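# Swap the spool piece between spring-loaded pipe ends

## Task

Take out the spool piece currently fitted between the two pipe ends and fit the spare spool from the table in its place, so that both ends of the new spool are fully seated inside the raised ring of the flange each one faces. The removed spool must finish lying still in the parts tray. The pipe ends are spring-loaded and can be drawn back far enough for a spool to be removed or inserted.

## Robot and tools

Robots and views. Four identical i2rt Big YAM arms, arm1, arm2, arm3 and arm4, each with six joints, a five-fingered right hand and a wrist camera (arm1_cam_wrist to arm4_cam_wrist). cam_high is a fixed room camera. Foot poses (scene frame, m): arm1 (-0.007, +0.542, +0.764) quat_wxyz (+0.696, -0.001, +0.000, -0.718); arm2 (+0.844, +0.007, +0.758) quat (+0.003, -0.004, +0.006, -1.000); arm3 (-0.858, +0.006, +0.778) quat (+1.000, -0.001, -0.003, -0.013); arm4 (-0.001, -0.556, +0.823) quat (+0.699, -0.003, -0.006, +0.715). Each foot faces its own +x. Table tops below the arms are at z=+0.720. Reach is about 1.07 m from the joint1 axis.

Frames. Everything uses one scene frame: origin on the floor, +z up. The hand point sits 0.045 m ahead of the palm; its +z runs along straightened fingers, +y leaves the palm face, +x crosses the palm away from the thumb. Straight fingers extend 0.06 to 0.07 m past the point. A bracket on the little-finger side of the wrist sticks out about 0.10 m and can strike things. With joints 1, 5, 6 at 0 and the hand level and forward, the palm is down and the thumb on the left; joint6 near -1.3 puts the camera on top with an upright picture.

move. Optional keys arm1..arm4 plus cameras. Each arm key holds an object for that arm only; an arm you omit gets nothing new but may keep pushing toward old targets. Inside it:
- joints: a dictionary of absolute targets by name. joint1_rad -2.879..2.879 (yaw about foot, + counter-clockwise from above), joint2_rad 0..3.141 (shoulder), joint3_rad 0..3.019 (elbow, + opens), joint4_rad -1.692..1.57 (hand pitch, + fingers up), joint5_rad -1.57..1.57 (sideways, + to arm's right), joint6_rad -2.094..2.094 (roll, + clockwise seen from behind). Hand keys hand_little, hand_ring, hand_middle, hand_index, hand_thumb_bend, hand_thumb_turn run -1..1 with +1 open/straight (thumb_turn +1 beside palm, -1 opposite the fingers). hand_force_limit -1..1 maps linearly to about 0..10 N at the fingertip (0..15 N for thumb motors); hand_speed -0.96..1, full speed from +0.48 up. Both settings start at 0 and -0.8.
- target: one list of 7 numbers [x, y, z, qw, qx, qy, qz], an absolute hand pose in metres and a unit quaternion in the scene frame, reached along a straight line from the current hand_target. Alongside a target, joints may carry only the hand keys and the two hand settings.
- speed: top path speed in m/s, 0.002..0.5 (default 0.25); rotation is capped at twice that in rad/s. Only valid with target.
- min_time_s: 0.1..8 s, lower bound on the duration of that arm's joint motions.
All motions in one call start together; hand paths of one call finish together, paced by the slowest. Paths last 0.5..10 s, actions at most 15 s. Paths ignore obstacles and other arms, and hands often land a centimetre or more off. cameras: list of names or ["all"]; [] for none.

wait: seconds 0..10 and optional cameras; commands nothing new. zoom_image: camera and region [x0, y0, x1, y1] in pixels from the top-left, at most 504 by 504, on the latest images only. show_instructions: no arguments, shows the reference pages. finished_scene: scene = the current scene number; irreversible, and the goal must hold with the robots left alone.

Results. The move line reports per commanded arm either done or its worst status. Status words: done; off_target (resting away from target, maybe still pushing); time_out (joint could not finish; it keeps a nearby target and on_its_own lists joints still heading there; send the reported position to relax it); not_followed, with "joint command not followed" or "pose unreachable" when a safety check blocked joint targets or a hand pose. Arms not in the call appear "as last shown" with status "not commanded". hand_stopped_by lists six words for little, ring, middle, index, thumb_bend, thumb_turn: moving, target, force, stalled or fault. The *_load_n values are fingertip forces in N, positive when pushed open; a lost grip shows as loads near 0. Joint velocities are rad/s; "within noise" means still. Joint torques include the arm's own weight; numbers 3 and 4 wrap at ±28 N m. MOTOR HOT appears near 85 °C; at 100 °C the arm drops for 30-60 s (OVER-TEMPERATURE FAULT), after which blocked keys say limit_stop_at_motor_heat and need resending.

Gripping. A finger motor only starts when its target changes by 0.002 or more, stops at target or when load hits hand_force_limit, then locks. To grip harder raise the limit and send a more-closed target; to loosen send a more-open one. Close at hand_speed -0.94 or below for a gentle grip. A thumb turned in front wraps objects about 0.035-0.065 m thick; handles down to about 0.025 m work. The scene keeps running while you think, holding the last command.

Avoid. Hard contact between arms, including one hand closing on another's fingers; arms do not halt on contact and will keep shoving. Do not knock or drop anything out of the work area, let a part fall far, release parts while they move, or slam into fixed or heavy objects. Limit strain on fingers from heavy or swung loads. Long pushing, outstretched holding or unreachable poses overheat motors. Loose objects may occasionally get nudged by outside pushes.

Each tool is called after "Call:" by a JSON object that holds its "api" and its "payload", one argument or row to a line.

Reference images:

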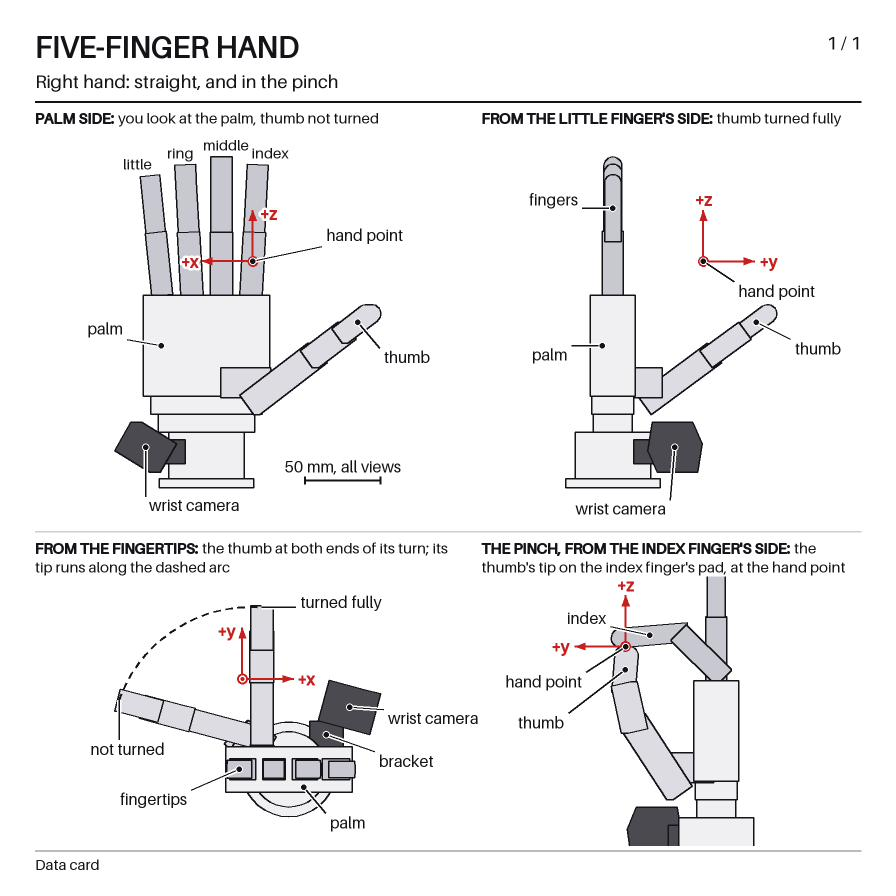

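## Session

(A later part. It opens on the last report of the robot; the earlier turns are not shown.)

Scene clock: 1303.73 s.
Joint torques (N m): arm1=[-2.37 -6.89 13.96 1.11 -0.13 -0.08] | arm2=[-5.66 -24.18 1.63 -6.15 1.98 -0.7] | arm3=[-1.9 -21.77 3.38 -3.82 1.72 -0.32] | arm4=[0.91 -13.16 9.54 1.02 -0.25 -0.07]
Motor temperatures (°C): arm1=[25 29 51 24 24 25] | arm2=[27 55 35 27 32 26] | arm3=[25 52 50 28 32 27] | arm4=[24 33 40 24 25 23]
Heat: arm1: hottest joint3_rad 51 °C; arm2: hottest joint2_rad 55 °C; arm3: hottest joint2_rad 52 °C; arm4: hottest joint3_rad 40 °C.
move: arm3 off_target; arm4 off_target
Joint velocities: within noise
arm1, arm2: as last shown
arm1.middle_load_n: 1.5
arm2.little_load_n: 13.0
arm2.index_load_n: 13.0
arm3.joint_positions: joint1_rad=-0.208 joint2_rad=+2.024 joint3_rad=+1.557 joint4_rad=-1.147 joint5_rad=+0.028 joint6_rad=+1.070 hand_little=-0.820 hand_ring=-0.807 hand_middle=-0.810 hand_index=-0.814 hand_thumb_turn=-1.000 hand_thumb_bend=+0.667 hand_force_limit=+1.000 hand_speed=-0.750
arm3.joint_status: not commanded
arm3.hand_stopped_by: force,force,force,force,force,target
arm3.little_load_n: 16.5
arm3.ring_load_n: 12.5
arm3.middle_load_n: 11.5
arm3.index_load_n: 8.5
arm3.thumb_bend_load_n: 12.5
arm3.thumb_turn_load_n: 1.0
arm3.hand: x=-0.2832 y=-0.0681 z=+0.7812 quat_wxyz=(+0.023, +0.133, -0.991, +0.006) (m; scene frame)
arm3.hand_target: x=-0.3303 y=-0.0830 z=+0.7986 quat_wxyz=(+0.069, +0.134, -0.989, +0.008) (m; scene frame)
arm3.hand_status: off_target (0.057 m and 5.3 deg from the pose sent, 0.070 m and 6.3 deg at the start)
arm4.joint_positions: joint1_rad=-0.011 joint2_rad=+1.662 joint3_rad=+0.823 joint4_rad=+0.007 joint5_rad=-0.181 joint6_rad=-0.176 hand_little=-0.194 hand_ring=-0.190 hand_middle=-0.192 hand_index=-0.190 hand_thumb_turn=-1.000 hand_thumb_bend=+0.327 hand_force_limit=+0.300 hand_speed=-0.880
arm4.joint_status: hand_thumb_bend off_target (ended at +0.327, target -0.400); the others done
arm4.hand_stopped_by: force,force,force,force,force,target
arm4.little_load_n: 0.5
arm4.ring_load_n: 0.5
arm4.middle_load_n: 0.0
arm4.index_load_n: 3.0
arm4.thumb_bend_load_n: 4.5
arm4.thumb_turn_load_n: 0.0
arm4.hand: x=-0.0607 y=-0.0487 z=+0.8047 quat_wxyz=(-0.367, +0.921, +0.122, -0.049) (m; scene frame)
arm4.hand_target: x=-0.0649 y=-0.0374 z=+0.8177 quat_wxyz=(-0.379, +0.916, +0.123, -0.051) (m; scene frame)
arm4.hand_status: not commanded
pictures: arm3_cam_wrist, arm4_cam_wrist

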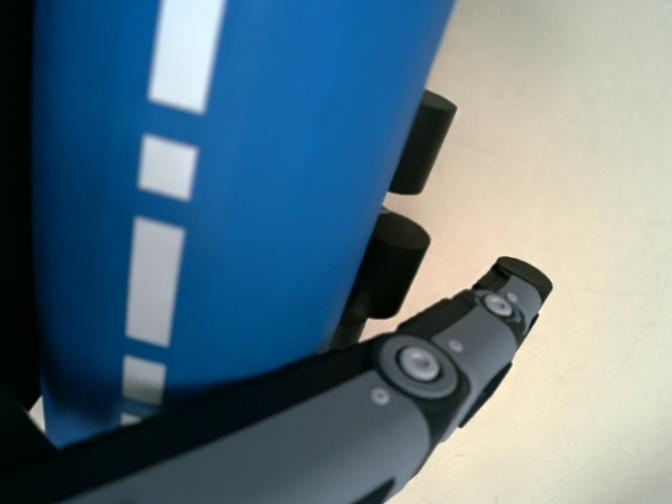

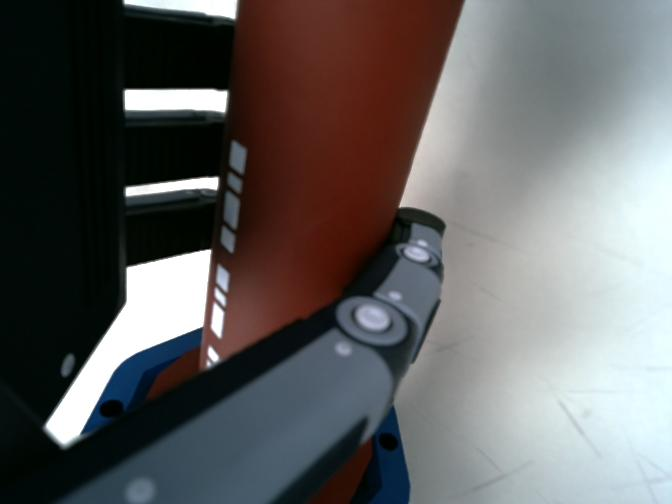

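Call:
{"api": "move", "payload": {
  "arm3": {"target":[-0.3660,-0.0940,0.801,-0.1036,-0.1324,0.9857,-0.0139],"speed":0.04},
  "arm4": {"joints":{"hand_force_limit":-0.1,"hand_speed":-0.9,"hand_little":-0.3,"hand_ring":-0.3,"hand_middle":-0.3}},
  "cameras": ["arm4_cam_wrist","cam_high"]
}}

Call:
{"api": "zoom_image", "payload": {
  "camera": "cam_high",
  "region": [220, 160, 380, 320]
}}

Scene clock: 1315.20 s.
Joint torques (N m): arm1=[-2.61 -6.53 14.05 1.18 -0.12 -0.07] | arm2=[-5.66 -24.23 1.63 -6.15 1.98 -0.7] | arm3=[-3.02 -22.36 1.96 -5.74 2.61 -0.43] | arm4=[0.91 -13.1 9.52 1.03 -0.24 -0.07]
Motor temperatures (°C): arm1=[25 29 51 24 24 25] | arm2=[27 55 35 27 32 26] | arm3=[25 51 48 28 34 27] | arm4=[24 33 40 24 25 23]
Heat: arm1: hottest joint3_rad 51 °C; arm2: hottest joint2_rad 55 °C; arm3: hottest joint2_rad 51 °C; arm4: hottest joint3_rad 40 °C.
move: arm3 off_target; arm4 off_target
Joint velocities: within noise
arm1, arm2: as last shown
arm1.ring_load_n: 0.0
arm1.middle_load_n: 1.0
arm2.ring_load_n: 11.5
arm2.index_load_n: 12.5
arm3.joint_positions: joint1_rad=-0.208 joint2_rad=+2.016 joint3_rad=+1.545 joint4_rad=-1.147 joint5_rad=+0.043 joint6_rad=+1.071 hand_little=-0.820 hand_ring=-0.807 hand_middle=-0.810 hand_index=-0.814 hand_thumb_turn=-1.000 hand_thumb_bend=+0.667 hand_force_limit=+1.000 hand_speed=-0.750
arm3.joint_status: not commanded
arm3.hand_stopped_by: force,force,force,force,force,target
arm3.little_load_n: 20.0
arm3.ring_load_n: 14.5
arm3.middle_load_n: 12.5
arm3.index_load_n: 8.5
arm3.thumb_bend_load_n: 11.5
arm3.thumb_turn_load_n: -1.0
arm3.hand: x=-0.2879 y=-0.0701 z=+0.7808 quat_wxyz=(+0.027, +0.133, -0.991, +0.012) (m; scene frame)
arm3.hand_target: x=-0.3572 y=-0.0898 z=+0.7979 quat_wxyz=(+0.102, +0.134, -0.986, +0.010) (m; scene frame)
arm3.hand_status: off_target (0.084 m and 8.8 deg from the pose sent, 0.089 m and 9.3 deg at the start)
arm4.joint_positions: joint1_rad=-0.011 joint2_rad=+1.662 joint3_rad=+0.823 joint4_rad=+0.007 joint5_rad=-0.182 joint6_rad=-0.176 hand_little=-0.300 hand_ring=-0.299 hand_middle=-0.255 hand_index=-0.190 hand_thumb_turn=-1.000 hand_thumb_bend=+0.326 hand_force_limit=-0.100 hand_speed=-0.900
arm4.joint_status: hand_middle off_target (ended at -0.255, target -0.300); the others done
arm4.hand_stopped_by: target,target,force,force,force,target
arm4.little_load_n: 0.0
arm4.ring_load_n: 2.5
arm4.middle_load_n: 1.0
arm4.index_load_n: 0.0
arm4.thumb_bend_load_n: 2.0
arm4.thumb_turn_load_n: 1.5
arm4.hand: x=-0.0607 y=-0.0487 z=+0.8047 quat_wxyz=(-0.367, +0.921, +0.122, -0.049) (m; scene frame)
arm4.hand_target: x=-0.0649 y=-0.0374 z=+0.8177 quat_wxyz=(-0.379, +0.916, +0.123, -0.051) (m; scene frame)
arm4.hand_status: not commanded
pictures: arm4_cam_wrist, cam_high

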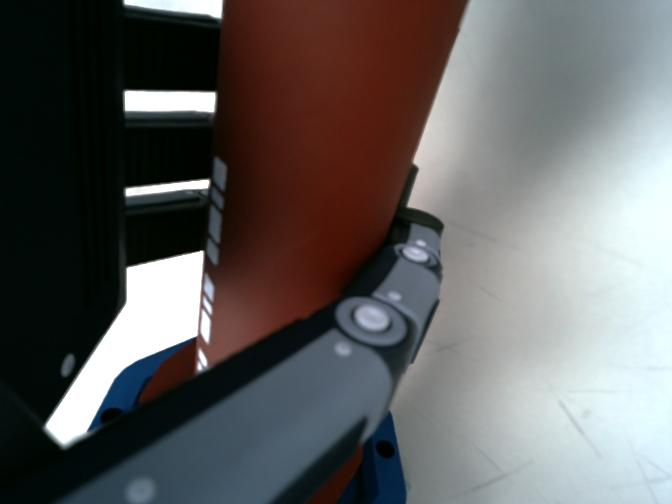

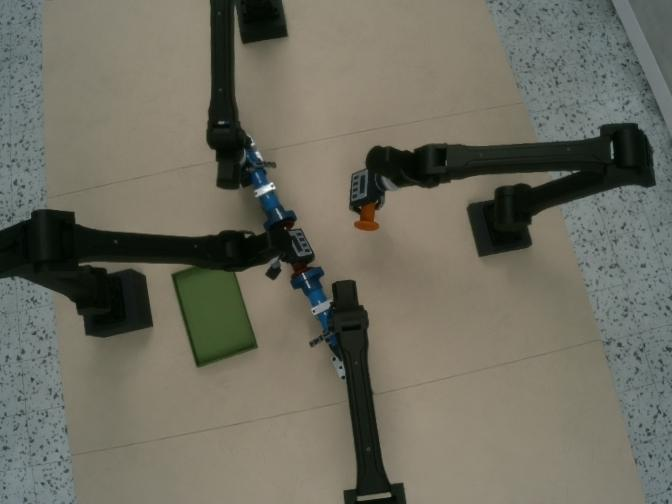

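Scaled by 3.150 from the camera's 672x504 image, which has a finer 960x720 frame.

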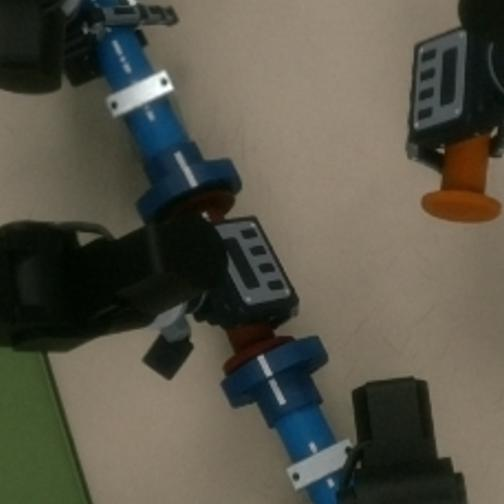

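Call:
{"api": "move", "payload": {
  "arm4": {"joints":{"hand_force_limit":0.3,"hand_speed":-0.88,"hand_thumb_bend":-0.5}}
}}

Call:
{"api": "zoom_image", "payload": {
  "camera": "cam_high",
  "region": [255, 200, 345, 300]
}}

Scene clock: 1325.50 s.
Joint torques (N m): arm1=[-2.43 -6.53 13.96 1.16 -0.09 -0.09] | arm2=[-5.6 -24.23 1.63 -6.15 1.98 -0.7] | arm3=[-2.96 -22.42 1.95 -5.76 2.61 -0.44] | arm4=[0.91 -13.16 9.51 1.02 -0.22 -0.07]
Motor temperatures (°C): arm1=[25 28 51 24 24 25] | arm2=[27 55 35 27 32 26] | arm3=[25 50 46 29 38 27] | arm4=[24 33 40 24 25 23]
Heat: arm1: hottest joint3_rad 51 °C; arm2: hottest joint2_rad 55 °C; arm3: hottest joint2_rad 50 °C; arm4: hottest joint3_rad 40 °C.
move: arm4 off_target
Joint velocities: within noise
arm1, arm2, arm3: as last shown
arm1.middle_load_n: 1.5
arm1.thumb_turn_load_n: 4.0
arm2.little_load_n: 12.5
arm4.joint_positions: joint1_rad=-0.011 joint2_rad=+1.662 joint3_rad=+0.823 joint4_rad=+0.007 joint5_rad=-0.182 joint6_rad=-0.176 hand_little=-0.300 hand_ring=-0.299 hand_middle=-0.255 hand_index=-0.190 hand_thumb_turn=-1.000 hand_thumb_bend=+0.178 hand_force_limit=+0.300 hand_speed=-0.880
arm4.joint_status: hand_thumb_bend off_target (ended at +0.178, target -0.500); the others done
arm4.hand_stopped_by: target,target,force,force,force,target
arm4.little_load_n: 0.0
arm4.ring_load_n: 1.5
arm4.middle_load_n: 6.0
arm4.index_load_n: 0.5
arm4.thumb_bend_load_n: 9.5
arm4.thumb_turn_load_n: 1.5
arm4.hand: x=-0.0607 y=-0.0487 z=+0.8047 quat_wxyz=(-0.367, +0.921, +0.122, -0.049) (m; scene frame)
arm4.hand_target: x=-0.0648 y=-0.0374 z=+0.8177 quat_wxyz=(-0.379, +0.916, +0.123, -0.051) (m; scene frame)
arm4.hand_status: not commanded
pictures: none

Scaled by 5.040 from the camera's 672x504 image, which has a finer 960x720 frame.
This view is cut from an older image: the scene may have changed since it was taken.

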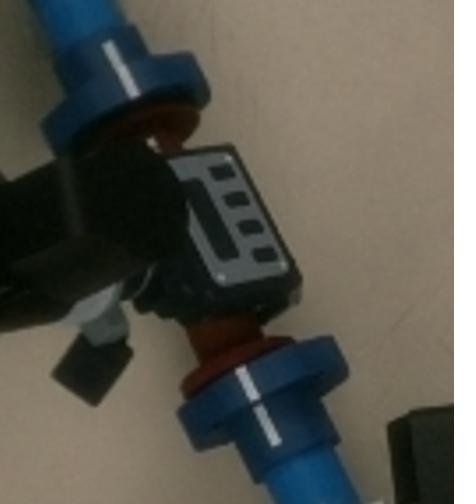

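Call:
{"api": "move", "payload": {
  "cameras": ["arm4_cam_wrist","cam_high","arm1_cam_wrist"]
}}

Call:
{"api": "zoom_image", "payload": {
  "camera": "cam_high",
  "region": [255, 200, 345, 300]
}}

Scene clock: 1333.90 s.
Joint torques (N m): arm1=[-2.2 -6.95 14.02 1.18 -0.13 -0.05] | arm2=[-5.6 -24.18 1.65 -6.13 1.98 -0.7] | arm3=[-2.96 -22.3 1.98 -5.76 2.61 -0.43] | arm4=[0.91 -13.16 9.52 1.02 -0.23 -0.07]
Motor temperatures (°C): arm1=[25 28 51 24 24 25] | arm2=[27 55 35 27 32 26] | arm3=[25 50 45 29 40 27] | arm4=[24 33 40 24 25 23]
Heat: arm1: hottest joint3_rad 51 °C; arm2: hottest joint2_rad 55 °C; arm3: hottest joint2_rad 50 °C; arm4: hottest joint3_rad 40 °C.
Joint velocities: within noise
arm1.joint_positions: joint1_rad=-0.267 joint2_rad=+1.114 joint3_rad=+0.765 joint4_rad=-0.519 joint5_rad=-0.017 joint6_rad=-0.010 hand_little=-0.095 hand_ring=-0.060 hand_middle=-0.050 hand_index=-0.037 hand_thumb_turn=-1.000 hand_thumb_bend=+0.502 hand_force_limit=-0.300 hand_speed=-0.900
arm1.joint_status: not commanded
arm1.hand_stopped_by: force,target,target,force,force,target
arm1.little_load_n: 4.0
arm1.ring_load_n: 0.5
arm1.middle_load_n: 1.5
arm1.index_load_n: 3.5
arm1.thumb_bend_load_n: 9.5
arm1.thumb_turn_load_n: 4.0
arm1.hand: x=-0.0929 y=+0.1492 z=+0.8904 quat_wxyz=(+0.046, -0.132, -0.930, +0.341) (m; scene frame)
arm1.hand_target: x=-0.1033 y=+0.1273 z=+0.9302 quat_wxyz=(+0.054, -0.129, -0.915, +0.379) (m; scene frame)
arm1.hand_status: not commanded
arm2.joint_positions: joint1_rad=-0.083 joint2_rad=+2.167 joint3_rad=+1.860 joint4_rad=-1.314 joint5_rad=+0.019 joint6_rad=+1.241 hand_little=-0.837 hand_ring=-0.832 hand_middle=-0.848 hand_index=-0.862 hand_thumb_turn=-1.000 hand_thumb_bend=+0.883 hand_force_limit=+1.000 hand_speed=-0.750
arm2.joint_status: not commanded
arm2.hand_stopped_by: force,force,force,force,force,target
arm2.little_load_n: 13.0
arm2.ring_load_n: 11.5
arm2.middle_load_n: 14.5
arm2.index_load_n: 13.0
arm2.thumb_bend_load_n: 8.5
arm2.thumb_turn_load_n: 2.5
arm2.hand: x=+0.1901 y=-0.0053 z=+0.7835 quat_wxyz=(+0.010, -0.992, -0.126, -0.023) (m; scene frame)
arm2.hand_target: x=+0.2562 y=+0.0248 z=+0.7995 quat_wxyz=(+0.009, -0.986, -0.133, -0.102) (m; scene frame)
arm2.hand_status: not commanded
arm3.joint_positions: joint1_rad=-0.208 joint2_rad=+2.016 joint3_rad=+1.545 joint4_rad=-1.147 joint5_rad=+0.043 joint6_rad=+1.071 hand_little=-0.820 hand_ring=-0.807 hand_middle=-0.810 hand_index=-0.814 hand_thumb_turn=-1.000 hand_thumb_bend=+0.667 hand_force_limit=+1.000 hand_speed=-0.750
arm3.joint_status: not commanded
arm3.hand_stopped_by: force,force,force,force,force,target
arm3.little_load_n: 20.0
arm3.ring_load_n: 14.5
arm3.middle_load_n: 12.5
arm3.index_load_n: 8.5
arm3.thumb_bend_load_n: 12.0
arm3.thumb_turn_load_n: -1.0
arm3.hand: x=-0.2879 y=-0.0701 z=+0.7808 quat_wxyz=(+0.027, +0.133, -0.991, +0.012) (m; scene frame)
arm3.hand_target: x=-0.3572 y=-0.0898 z=+0.7979 quat_wxyz=(+0.102, +0.134, -0.986, +0.010) (m; scene frame)
arm3.hand_status: not commanded
arm4.joint_positions: joint1_rad=-0.011 joint2_rad=+1.662 joint3_rad=+0.823 joint4_rad=+0.007 joint5_rad=-0.182 joint6_rad=-0.176 hand_little=-0.300 hand_ring=-0.299 hand_middle=-0.255 hand_index=-0.190 hand_thumb_turn=-1.000 hand_thumb_bend=+0.178 hand_force_limit=+0.300 hand_speed=-0.880
arm4.joint_status: hand_thumb_bend off_target (ended at +0.178, target -0.500); the others done
arm4.hand_stopped_by: target,target,force,force,force,target
arm4.little_load_n: 0.0
arm4.ring_load_n: 2.0
arm4.middle_load_n: 6.5
arm4.index_load_n: 1.0
arm4.thumb_bend_load_n: 10.0
arm4.thumb_turn_load_n: 1.5
arm4.hand: x=-0.0607 y=-0.0487 z=+0.8047 quat_wxyz=(-0.367, +0.921, +0.122, -0.049) (m; scene frame)
arm4.hand_target: x=-0.0648 y=-0.0374 z=+0.8177 quat_wxyz=(-0.379, +0.916, +0.123, -0.051) (m; scene frame)
arm4.hand_status: not commanded
pictures: arm1_cam_wrist, arm4_cam_wrist, cam_high

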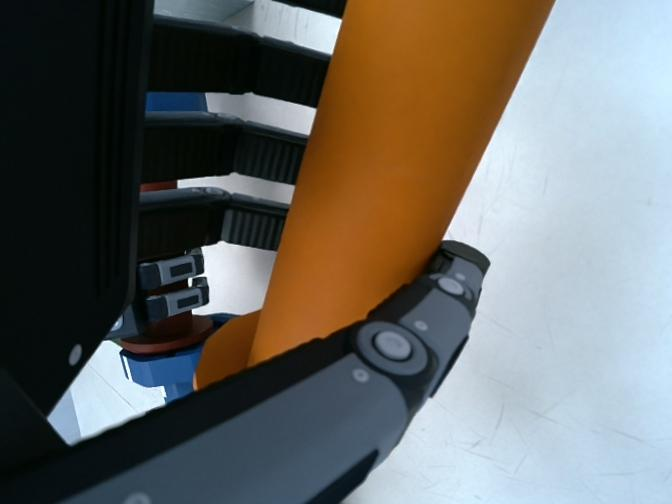

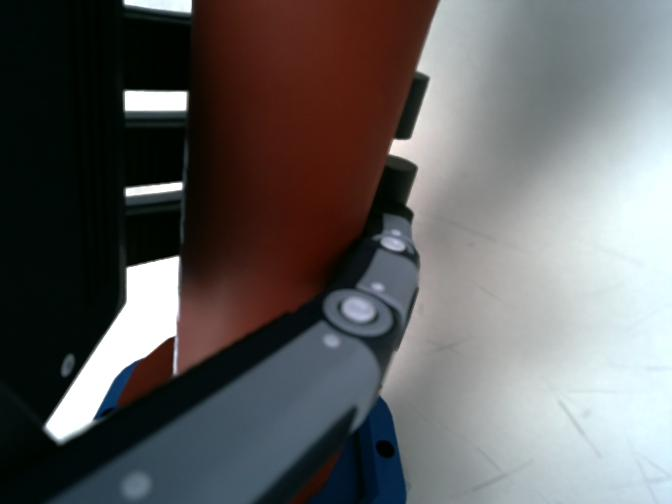

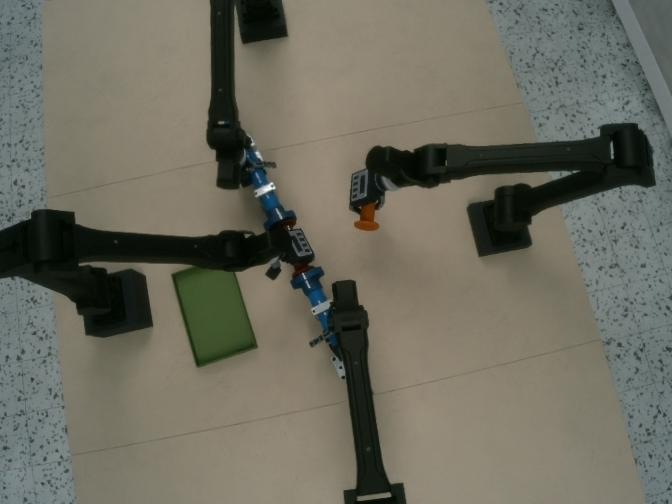

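Scaled by 5.040 from the camera's 672x504 image, which has a finer 960x720 frame.

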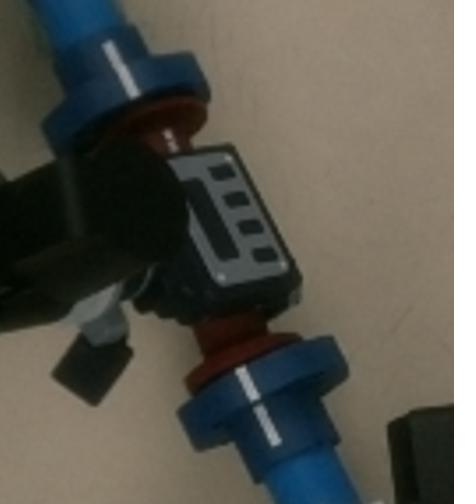

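Call:
{"api": "move", "payload": {
  "arm4": {"target":[-0.0640,-0.0430,0.87,0.3793,-0.9157,-0.1229,0.0509],"speed":0.06},
  "cameras": ["arm4_cam_wrist","cam_high"]
}}

Call:
{"api": "zoom_image", "payload": {
  "camera": "cam_high",
  "region": [255, 200, 345, 300]
}}

Scene clock: 1344.13 s.
Joint torques (N m): arm1=[-2.14 -6.53 14.09 1.02 -0.13 -0.07] | arm2=[-5.54 -23.82 2.02 -6.13 1.95 -0.7] | arm3=[-2.96 -22.36 1.99 -5.75 2.6 -0.44] | arm4=[0.79 -19.14 11.22 0.01 -1.31 -0.09]
Motor temperatures (°C): arm1=[25 28 51 24 24 25] | arm2=[27 55 35 27 32 26] | arm3=[25 50 44 30 41 27] | arm4=[24 33 40 24 25 23]
Heat: arm1: hottest joint3_rad 51 °C; arm2: hottest joint2_rad 55 °C; arm3: hottest joint2_rad 50 °C; arm4: hottest joint3_rad 40 °C.
move: arm4 off_target
Joint velocities: within noise
arm1, arm2, arm3: as last shown
arm1.ring_load_n: 0.0
arm1.thumb_turn_load_n: 3.5
arm2.joint_positions: joint1_rad=-0.084 joint2_rad=+2.163 joint3_rad=+1.855 joint4_rad=-1.314 joint5_rad=+0.020 joint6_rad=+1.240 hand_little=-0.837 hand_ring=-0.832 hand_middle=-0.848 hand_index=-0.862 hand_thumb_turn=-1.000 hand_thumb_bend=+0.883 hand_force_limit=+1.000 hand_speed=-0.750
arm2.little_load_n: 14.5
arm2.ring_load_n: 12.5
arm2.middle_load_n: 15.0
arm2.index_load_n: 12.5
arm2.thumb_bend_load_n: 9.0
arm2.thumb_turn_load_n: 2.0
arm2.hand: x=+0.1918 y=-0.0048 z=+0.7839 quat_wxyz=(+0.011, -0.992, -0.126, -0.024) (m; scene frame)
arm2.hand_target: x=+0.2562 y=+0.0249 z=+0.7995 quat_wxyz=(+0.009, -0.986, -0.134, -0.103) (m; scene frame)
arm3.joint_positions: joint1_rad=-0.208 joint2_rad=+2.016 joint3_rad=+1.545 joint4_rad=-1.147 joint5_rad=+0.043 joint6_rad=+1.072 hand_little=-0.820 hand_ring=-0.807 hand_middle=-0.810 hand_index=-0.814 hand_thumb_turn=-1.000 hand_thumb_bend=+0.667 hand_force_limit=+1.000 hand_speed=-0.750
arm3.little_load_n: 20.5
arm3.thumb_bend_load_n: 11.5
arm3.hand: x=-0.2878 y=-0.0702 z=+0.7808 quat_wxyz=(+0.027, +0.132, -0.991, +0.012) (m; scene frame)
arm3.hand_target: x=-0.3572 y=-0.0897 z=+0.7979 quat_wxyz=(+0.102, +0.134, -0.986, +0.010) (m; scene frame)
arm4.joint_positions: joint1_rad=-0.012 joint2_rad=+1.621 joint3_rad=+0.837 joint4_rad=-0.111 joint5_rad=-0.157 joint6_rad=-0.177 hand_little=-0.300 hand_ring=-0.300 hand_middle=-0.255 hand_index=-0.189 hand_thumb_turn=-1.000 hand_thumb_bend=+0.178 hand_force_limit=+0.300 hand_speed=-0.880
arm4.joint_status: not commanded
arm4.hand_stopped_by: target,target,force,force,force,target
arm4.little_load_n: 0.0
arm4.ring_load_n: 0.0
arm4.middle_load_n: 5.5
arm4.index_load_n: 14.0
arm4.thumb_bend_load_n: 9.5
arm4.thumb_turn_load_n: 2.0
arm4.hand: x=-0.0552 y=-0.0633 z=+0.8144 quat_wxyz=(-0.337, +0.933, +0.116, -0.040) (m; scene frame)
arm4.hand_target: x=-0.0639 y=-0.0440 z=+0.8677 quat_wxyz=(-0.379, +0.916, +0.123, -0.051) (m; scene frame)
arm4.hand_status: off_target (0.060 m and 5.4 deg from the pose sent, 0.066 m and 1.6 deg at the start)
pictures: arm4_cam_wrist, cam_high

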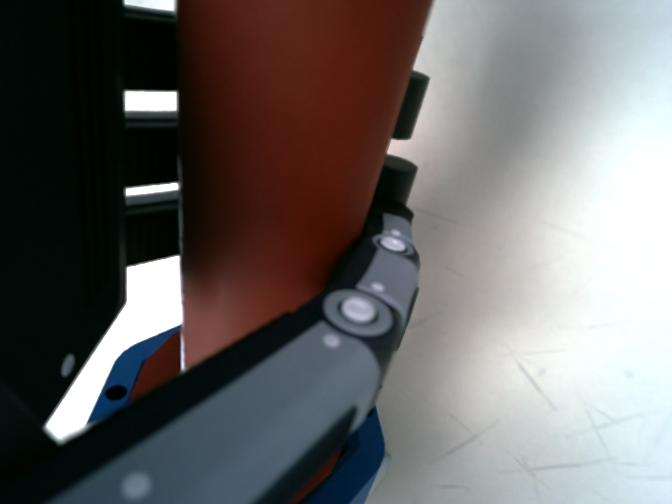

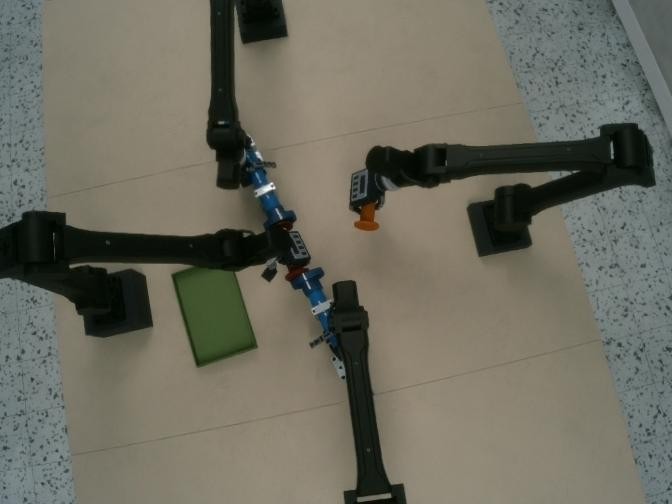

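Scaled by 5.040 from the camera's 672x504 image, which has a finer 960x720 frame.

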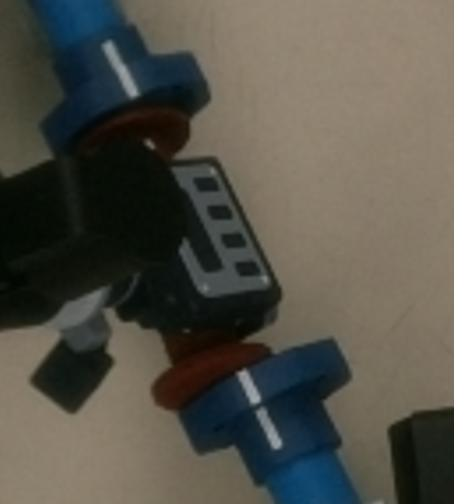

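Call:
{"api": "move", "payload": {
  "arm4": {"joints":{"joint2_rad":1.61,"joint3_rad":0.94,"joint4_rad":-0.045,"joint5_rad":-0.185},"min_time_s":2},
  "cameras": ["arm4_cam_wrist","cam_high"]
}}

Call:
{"api": "zoom_image", "payload": {
  "camera": "cam_high",
  "region": [255, 200, 345, 300]
}}

Scene clock: 1377.50 s.
Joint torques (N m): arm1=[-2.26 -6.83 14.06 1.01 -0.11 -0.08] | arm2=[-5.48 -23.82 2.02 -6.13 1.94 -0.69] | arm3=[-2.96 -22.3 1.95 -5.74 2.6 -0.43] | arm4=[0.79 -13.51 15.92 2.96 -0.84 0.02]
Motor temperatures (°C): arm1=[25 28 52 24 24 25] | arm2=[27 55 35 27 33 27] | arm3=[25 50 42 30 44 27] | arm4=[24 35 45 24 28 23]
Heat: arm1: hottest joint3_rad 52 °C; arm2: hottest joint2_rad 55 °C; arm3: hottest joint2_rad 50 °C; arm4: hottest joint3_rad 45 °C.
move: arm4 time_out
Joint velocities: within noise
arm1, arm2, arm3: as last shown
arm1.ring_load_n: 0.5
arm2.hand: x=+0.1917 y=-0.0045 z=+0.7842 quat_wxyz=(+0.011, -0.992, -0.125, -0.024) (m; scene frame)
arm2.hand_target: x=+0.2562 y=+0.0249 z=+0.7996 quat_wxyz=(+0.009, -0.986, -0.134, -0.102) (m; scene frame)
arm3.thumb_turn_load_n: -1.5
arm3.hand: x=-0.2878 y=-0.0701 z=+0.7808 quat_wxyz=(+0.027, +0.132, -0.991, +0.012) (m; scene frame)
arm3.hand_target: x=-0.3572 y=-0.0897 z=+0.7978 quat_wxyz=(+0.102, +0.134, -0.986, +0.010) (m; scene frame)
arm4.joint_positions: joint1_rad=-0.013 joint2_rad=+1.626 joint3_rad=+0.849 joint4_rad=-0.099 joint5_rad=-0.167 joint6_rad=-0.189 hand_little=-0.300 hand_ring=-0.300 hand_middle=-0.255 hand_index=-0.190 hand_thumb_turn=-1.000 hand_thumb_bend=+0.178 hand_force_limit=+0.300 hand_speed=-0.880
arm4.joint_status: joint3_rad time_out (moved +0.012 of +0.103); the others done
arm4.hand_stopped_by: target,target,force,force,force,target
arm4.little_load_n: 0.0
arm4.ring_load_n: 0.0
arm4.middle_load_n: 5.5
arm4.index_load_n: 3.0
arm4.thumb_bend_load_n: 10.5
arm4.thumb_turn_load_n: 0.5
arm4.on_its_own: joint3_rad reads +0.849 and still pushes toward +0.940 since a time_out
arm4.hand: x=-0.0560 y=-0.0554 z=+0.8181 quat_wxyz=(-0.346, +0.929, +0.124, -0.041) (m; scene frame)
arm4.hand_target: x=-0.0643 y=+0.0019 z=+0.8734 quat_wxyz=(-0.420, +0.898, +0.125, -0.045) (m; scene frame)
arm4.hand_status: not commanded
pictures: arm4_cam_wrist, cam_high

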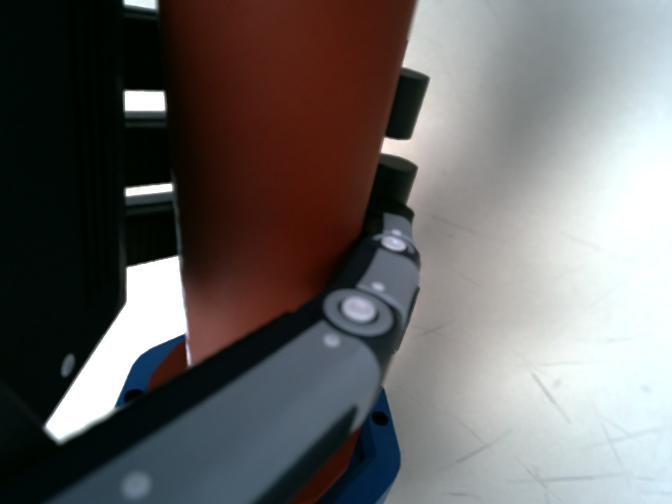

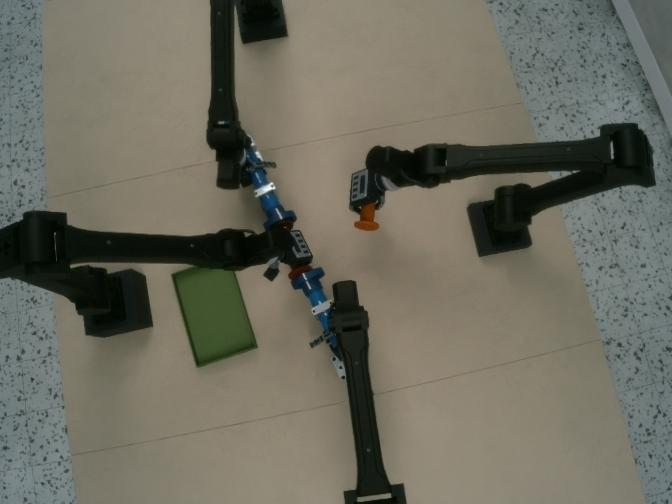

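Scaled by 5.040 from the camera's 672x504 image, which has a finer 960x720 frame.

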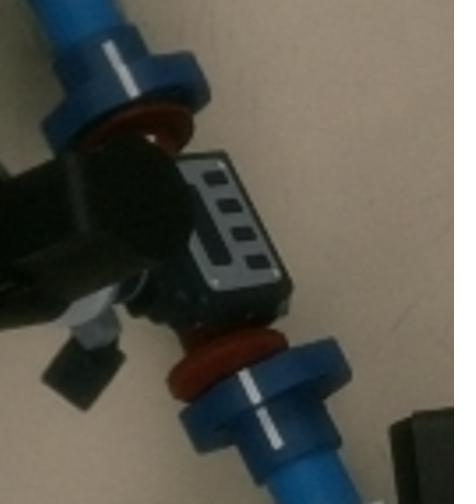

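Call:
{"api": "move", "payload": {
  "arm4": {"joints":{"joint3_rad":0.85},"min_time_s":1},
  "cameras": ["arm4_cam_wrist","cam_high"]
}}

Call:
{"api": "zoom_image", "payload": {
  "camera": "arm4_cam_wrist",
  "region": [60, 300, 460, 504]
}}

Call:
{"api": "zoom_image", "payload": {
  "camera": "cam_high",
  "region": [260, 205, 310, 245]
}}

Scene clock: 1413.80 s.
Joint torques (N m): arm1=[-2.14 -6.71 14.01 1.06 -0.11 -0.1] | arm2=[-5.54 -23.82 2.02 -6.15 1.95 -0.69] | arm3=[-2.9 -22.36 1.96 -5.76 2.6 -0.44] | arm4=[0.85 -13.45 8.9 2.26 -0.75 0.02]
Motor temperatures (°C): arm1=[25 28 52 24 24 25] | arm2=[27 55 35 27 33 27] | arm3=[25 51 41 30 47 27] | arm4=[24 36 51 25 27 24]
Heat: arm1: hottest joint3_rad 52 °C; arm2: hottest joint2_rad 55 °C; arm3: hottest joint2_rad 51 °C; arm4: hottest joint3_rad 51 °C.
move: arm4 done
Joint velocities: within noise
arm1, arm2, arm3: as last shown
arm1.ring_load_n: 0.0
arm2.little_load_n: 14.0
arm2.index_load_n: 13.0
arm3.ring_load_n: 15.0
arm4.joint_positions: joint1_rad=-0.013 joint2_rad=+1.626 joint3_rad=+0.839 joint4_rad=-0.079 joint5_rad=-0.169 joint6_rad=-0.190 hand_little=-0.300 hand_ring=-0.300 hand_middle=-0.255 hand_index=-0.190 hand_thumb_turn=-1.000 hand_thumb_bend=+0.178 hand_force_limit=+0.300 hand_speed=-0.880
arm4.joint_status: all done
arm4.hand_stopped_by: target,target,force,force,force,target
arm4.little_load_n: 0.0
arm4.ring_load_n: 0.0
arm4.middle_load_n: 5.5
arm4.index_load_n: 3.5
arm4.thumb_bend_load_n: 10.0
arm4.thumb_turn_load_n: 0.5
arm4.hand: x=-0.0564 y=-0.0558 z=+0.8166 quat_wxyz=(-0.351, +0.927, +0.124, -0.042) (m; scene frame)
arm4.hand_target: x=-0.0632 y=-0.0406 z=+0.8344 quat_wxyz=(-0.379, +0.916, +0.123, -0.050) (m; scene frame)
arm4.hand_status: not commanded
pictures: arm4_cam_wrist, cam_high

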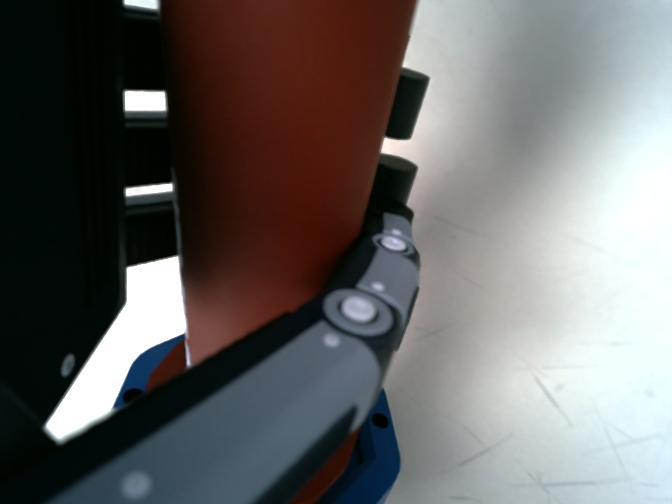

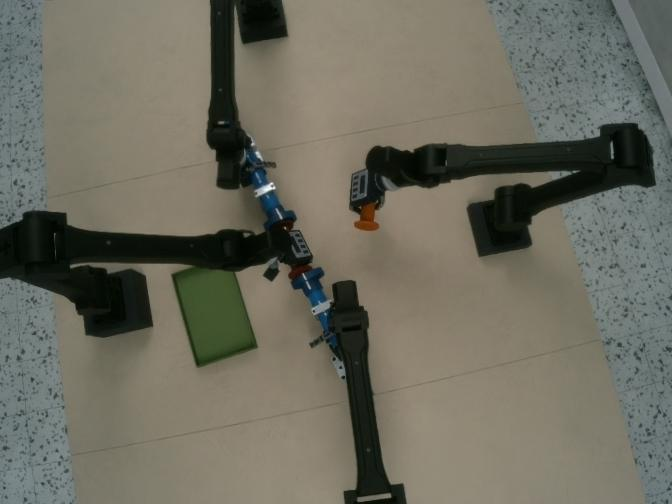

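Scaled by 1.260 from the camera's 672x504 image, which has a finer 960x720 frame.

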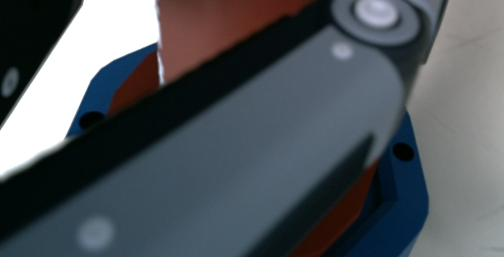

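Scaled by 10.080 from the camera's 672x504 image, which has a finer 960x720 frame.

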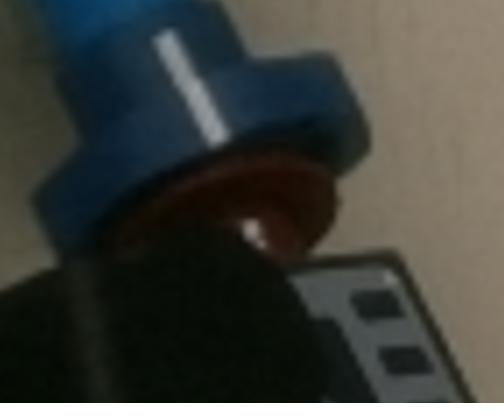

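Call:
{"api": "move", "payload": {
  "arm4": {"target":[-0.0555,-0.0440,0.811,0.3793,-0.9157,-0.1229,0.0509],"speed":0.03},
  "arm2": {"target":[0.2799,0.0341,0.801,-0.0139,0.9857,0.1324,0.1036],"speed":0.03},
  "arm3": {"target":[-0.3730,-0.0958,0.801,-0.1036,-0.1324,0.9857,-0.0139],"speed":0.03},
  "cameras": ["arm4_cam_wrist","cam_high"]
}}

Call:
{"api": "zoom_image", "payload": {
  "camera": "cam_high",
  "region": [255, 200, 345, 300]
}}

Scene clock: 1435.30 s.
Joint torques (N m): arm1=[-2.2 -6.65 13.97 1.05 -0.16 -0.09] | arm2=[-6.12 -24.82 0.54 -6.28 1.72 -0.78] | arm3=[-3.37 -22.89 1.31 -5.65 2.51 -0.49] | arm4=[-0.09 -11.75 8.25 2.17 -0.27 -0.09]
Motor temperatures (°C): arm1=[25 28 52 24 24 25] | arm2=[27 55 35 27 33 27] | arm3=[25 51 41 31 48 28] | arm4=[24 36 47 25 27 24]
Heat: arm1: hottest joint3_rad 52 °C; arm2: hottest joint2_rad 55 °C; arm3: hottest joint2_rad 51 °C; arm4: hottest joint3_rad 47 °C.
move: arm2 off_target; arm3 off_target; arm4 off_target
Joint velocities: within noise
arm1: as last shown
arm2.joint_positions: joint1_rad=-0.084 joint2_rad=+2.146 joint3_rad=+1.822 joint4_rad=-1.287 joint5_rad=+0.025 joint6_rad=+1.241 hand_little=-0.837 hand_ring=-0.832 hand_middle=-0.848 hand_index=-0.862 hand_thumb_turn=-1.000 hand_thumb_bend=+0.883 hand_force_limit=+1.000 hand_speed=-0.750
arm2.joint_status: not commanded
arm2.hand_stopped_by: force,force,force,force,force,target
arm2.little_load_n: 11.0
arm2.ring_load_n: 11.0
arm2.middle_load_n: 15.5
arm2.index_load_n: 15.5
arm2.thumb_bend_load_n: 6.0
arm2.thumb_turn_load_n: 6.0
arm2.hand: x=+0.1955 y=-0.0037 z=+0.7823 quat_wxyz=(+0.014, -0.992, -0.125, -0.019) (m; scene frame)
arm2.hand_target: x=+0.2687 y=+0.0277 z=+0.7987 quat_wxyz=(+0.009, -0.986, -0.133, -0.103) (m; scene frame)
arm2.hand_status: off_target (0.094 m and 9.8 deg from the pose sent, 0.098 m and 9.2 deg at the start)
arm3.joint_positions: joint1_rad=-0.208 joint2_rad=+2.012 joint3_rad=+1.534 joint4_rad=-1.140 joint5_rad=+0.045 joint6_rad=+1.072 hand_little=-0.820 hand_ring=-0.807 hand_middle=-0.809 hand_index=-0.814 hand_thumb_turn=-1.000 hand_thumb_bend=+0.667 hand_force_limit=+1.000 hand_speed=-0.750
arm3.joint_status: not commanded
arm3.hand_stopped_by: force,force,force,force,force,target
arm3.little_load_n: 19.5
arm3.ring_load_n: 14.5
arm3.middle_load_n: 13.5
arm3.index_load_n: 10.5
arm3.thumb_bend_load_n: 9.5
arm3.thumb_turn_load_n: 0.0
arm3.hand: x=-0.2903 y=-0.0700 z=+0.7790 quat_wxyz=(+0.027, +0.132, -0.991, +0.014) (m; scene frame)
arm3.hand_target: x=-0.3634 y=-0.0908 z=+0.7969 quat_wxyz=(+0.103, +0.134, -0.986, +0.010) (m; scene frame)
arm3.hand_status: off_target (0.089 m and 8.7 deg from the pose sent, 0.091 m and 8.8 deg at the start)
arm4.joint_positions: joint1_rad=-0.019 joint2_rad=+1.648 joint3_rad=+0.814 joint4_rad=-0.006 joint5_rad=-0.196 joint6_rad=-0.190 hand_little=-0.300 hand_ring=-0.299 hand_middle=-0.255 hand_index=-0.190 hand_thumb_turn=-1.000 hand_thumb_bend=+0.178 hand_force_limit=+0.300 hand_speed=-0.880
arm4.joint_status: not commanded
arm4.hand_stopped_by: target,target,force,force,force,target
arm4.little_load_n: 0.0
arm4.ring_load_n: 1.0
arm4.middle_load_n: 6.0
arm4.index_load_n: 0.0
arm4.thumb_bend_load_n: 9.0
arm4.thumb_turn_load_n: 1.5
arm4.hand: x=-0.0582 y=-0.0547 z=+0.8068 quat_wxyz=(-0.364, +0.921, +0.127, -0.052) (m; scene frame)
arm4.hand_target: x=-0.0554 y=-0.0443 z=+0.8113 quat_wxyz=(-0.379, +0.916, +0.123, -0.051) (m; scene frame)
arm4.hand_status: off_target (0.012 m and 1.9 deg from the pose sent, 0.013 m and 3.7 deg at the start)
pictures: arm4_cam_wrist, cam_high

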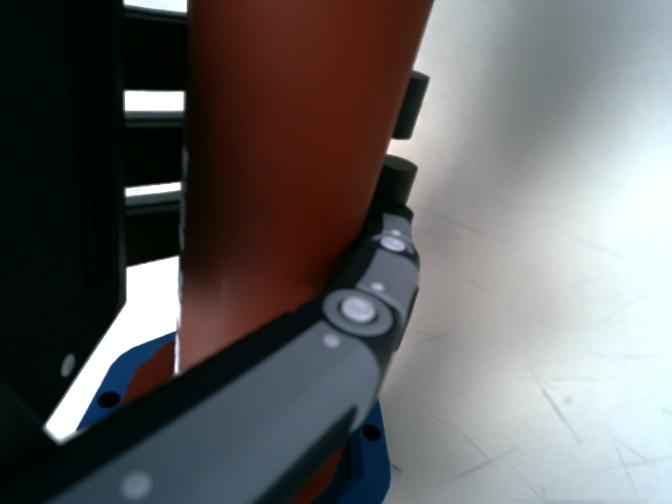

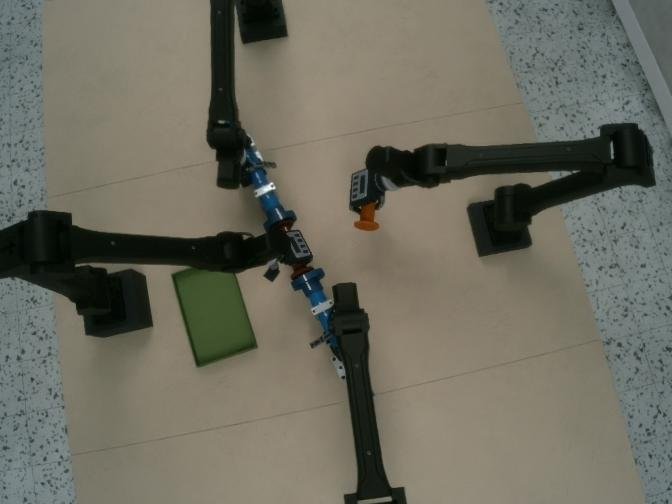

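Scaled by 5.040 from the camera's 672x504 image, which has a finer 960x720 frame.

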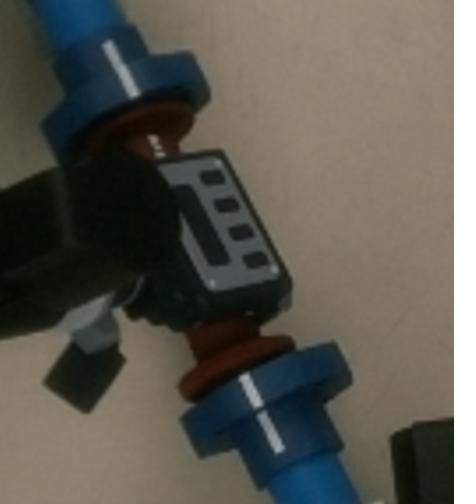

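Call:
{"api": "move", "payload": {
  "arm4": {"target":[-0.0560,-0.0320,0.855,0.3713,-0.9148,-0.1188,0.1053],"speed":0.04},
  "cameras": ["arm4_cam_wrist","cam_high"]
}}

Call:
{"api": "zoom_image", "payload": {
  "camera": "cam_high",
  "region": [255, 200, 345, 300]
}}

Scene clock: 1487.60 s.
Joint torques (N m): arm1=[-2.37 -7.12 14.12 1.02 -0.13 -0.06] | arm2=[-6.12 -24.76 0.54 -6.28 1.72 -0.78] | arm3=[-3.37 -22.95 1.29 -5.65 2.51 -0.49] | arm4=[-0.09 -15.33 12.46 0.79 -0.43 -0.02]
Motor temperatures (°C): arm1=[25 28 53 24 24 25] | arm2=[27 49 34 27 32 27] | arm3=[25 56 40 31 50 28] | arm4=[24 34 43 24 26 23]
Heat: arm1: hottest joint3_rad 53 °C; arm2: hottest joint2_rad 49 °C; arm3: hottest joint2_rad 56 °C; arm4: hottest joint3_rad 43 °C.
move: arm4 off_target
Joint velocities: within noise
arm1, arm2, arm3: as last shown
arm1.index_load_n: 3.0
arm2.little_load_n: 11.5
arm2.thumb_bend_load_n: 6.5
arm3.thumb_bend_load_n: 10.0
arm3.hand_target: x=-0.3633 y=-0.0908 z=+0.7969 quat_wxyz=(+0.103, +0.134, -0.986, +0.010) (m; scene frame)
arm4.joint_positions: joint1_rad=-0.065 joint2_rad=+1.646 joint3_rad=+0.861 joint4_rad=-0.130 joint5_rad=-0.323 joint6_rad=-0.188 hand_little=-0.300 hand_ring=-0.300 hand_middle=-0.255 hand_index=-0.190 hand_thumb_turn=-1.000 hand_thumb_bend=+0.178 hand_force_limit=+0.300 hand_speed=-0.880
arm4.joint_status: not commanded
arm4.hand_stopped_by: target,target,force,force,force,target
arm4.little_load_n: 0.0
arm4.ring_load_n: 1.0
arm4.middle_load_n: 6.5
arm4.index_load_n: 0.5
arm4.thumb_bend_load_n: 9.5
arm4.thumb_turn_load_n: 1.5
arm4.hand: x=-0.0592 y=-0.0623 z=+0.8178 quat_wxyz=(-0.335, +0.928, +0.122, -0.109) (m; scene frame)
arm4.hand_target: x=-0.0560 y=-0.0338 z=+0.8555 quat_wxyz=(-0.372, +0.915, +0.119, -0.105) (m; scene frame)
arm4.hand_status: off_target (0.048 m and 4.5 deg from the pose sent, 0.053 m and 6.3 deg at the start)
pictures: arm4_cam_wrist, cam_high

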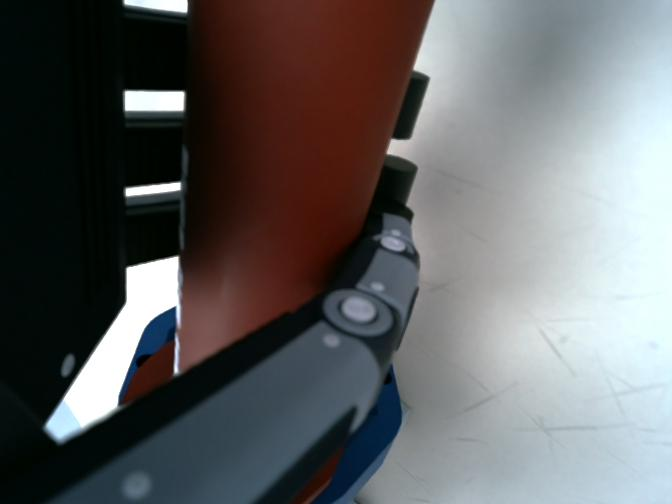

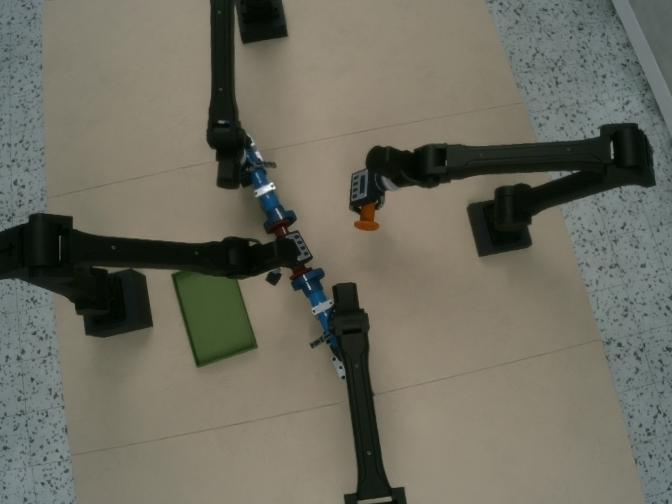

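Scaled by 5.040 from the camera's 672x504 image, which has a finer 960x720 frame.

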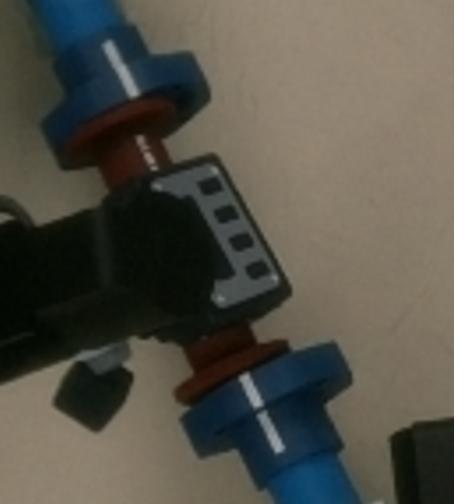

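Call:
{"api": "move", "payload": {
  "arm4": {"target":[-0.0560,-0.0300,0.93,0.3713,-0.9148,-0.1188,0.1053],"speed":0.06},
  "cameras": ["arm4_cam_wrist","cam_high"]
}}

Call:
{"api": "zoom_image", "payload": {
  "camera": "cam_high",
  "region": [255, 200, 345, 300]
}}

Scene clock: 1499.40 s.
Joint torques (N m): arm1=[-2.26 -6.36 14.12 1.1 -0.09 -0.05] | arm2=[-6.12 -24.76 0.54 -6.28 1.72 -0.78] | arm3=[-3.37 -22.95 1.32 -5.68 2.52 -0.49] | arm4=[-0.15 -14.45 14.04 0.75 -0.42 -0.03]
Motor temperatures (°C): arm1=[25 28 53 24 24 25] | arm2=[27 49 34 27 32 27] | arm3=[25 56 40 31 51 28] | arm4=[24 35 44 24 26 24]
Heat: arm1: hottest joint3_rad 53 °C; arm2: hottest joint2_rad 49 °C; arm3: hottest joint2_rad 56 °C; arm4: hottest joint3_rad 44 °C.
move: arm4 off_target
Joint velocities: within noise
arm1, arm2, arm3: as last shown
arm1.ring_load_n: 0.5
arm2.little_load_n: 11.0
arm2.middle_load_n: 16.0
arm2.index_load_n: 15.0
arm2.thumb_bend_load_n: 6.0
arm3.thumb_bend_load_n: 9.5
arm4.joint_positions: joint1_rad=-0.066 joint2_rad=+1.527 joint3_rad=+0.956 joint4_rad=-0.344 joint5_rad=-0.324 joint6_rad=-0.188 hand_little=-0.300 hand_ring=-0.300 hand_middle=-0.255 hand_index=-0.190 hand_thumb_turn=-1.000 hand_thumb_bend=+0.178 hand_force_limit=+0.300 hand_speed=-0.880
arm4.joint_status: not commanded
arm4.hand_stopped_by: target,target,force,force,force,target
arm4.little_load_n: 0.0
arm4.ring_load_n: 1.0
arm4.middle_load_n: 6.5
arm4.index_load_n: 0.0
arm4.thumb_bend_load_n: 9.0
arm4.thumb_turn_load_n: 1.5
arm4.hand: x=-0.0593 y=-0.0563 z=+0.8902 quat_wxyz=(-0.335, +0.928, +0.121, -0.109) (m; scene frame)
arm4.hand_target: x=-0.0561 y=-0.0320 z=+0.9305 quat_wxyz=(-0.372, +0.915, +0.119, -0.105) (m; scene frame)
arm4.hand_status: off_target (0.048 m and 4.5 deg from the pose sent, 0.117 m and 4.5 deg at the start)
pictures: arm4_cam_wrist, cam_high

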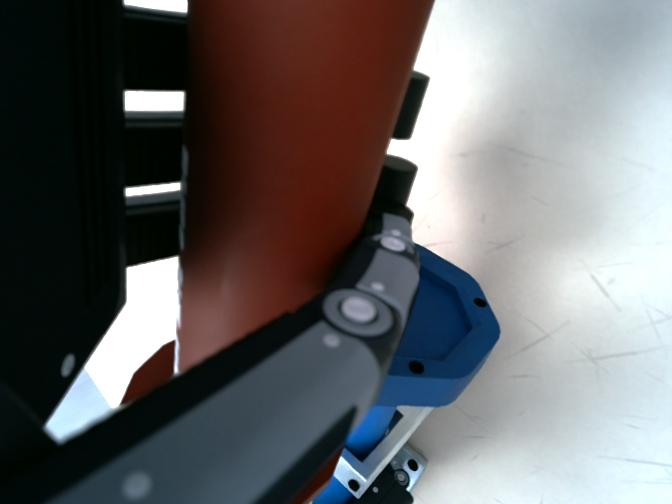

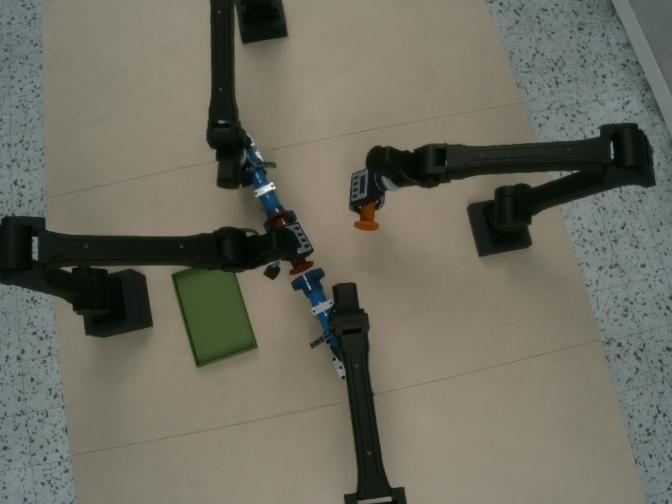

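Scaled by 5.040 from the camera's 672x504 image, which has a finer 960x720 frame.

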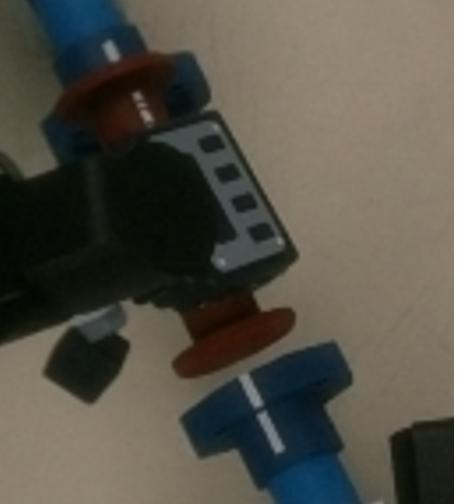

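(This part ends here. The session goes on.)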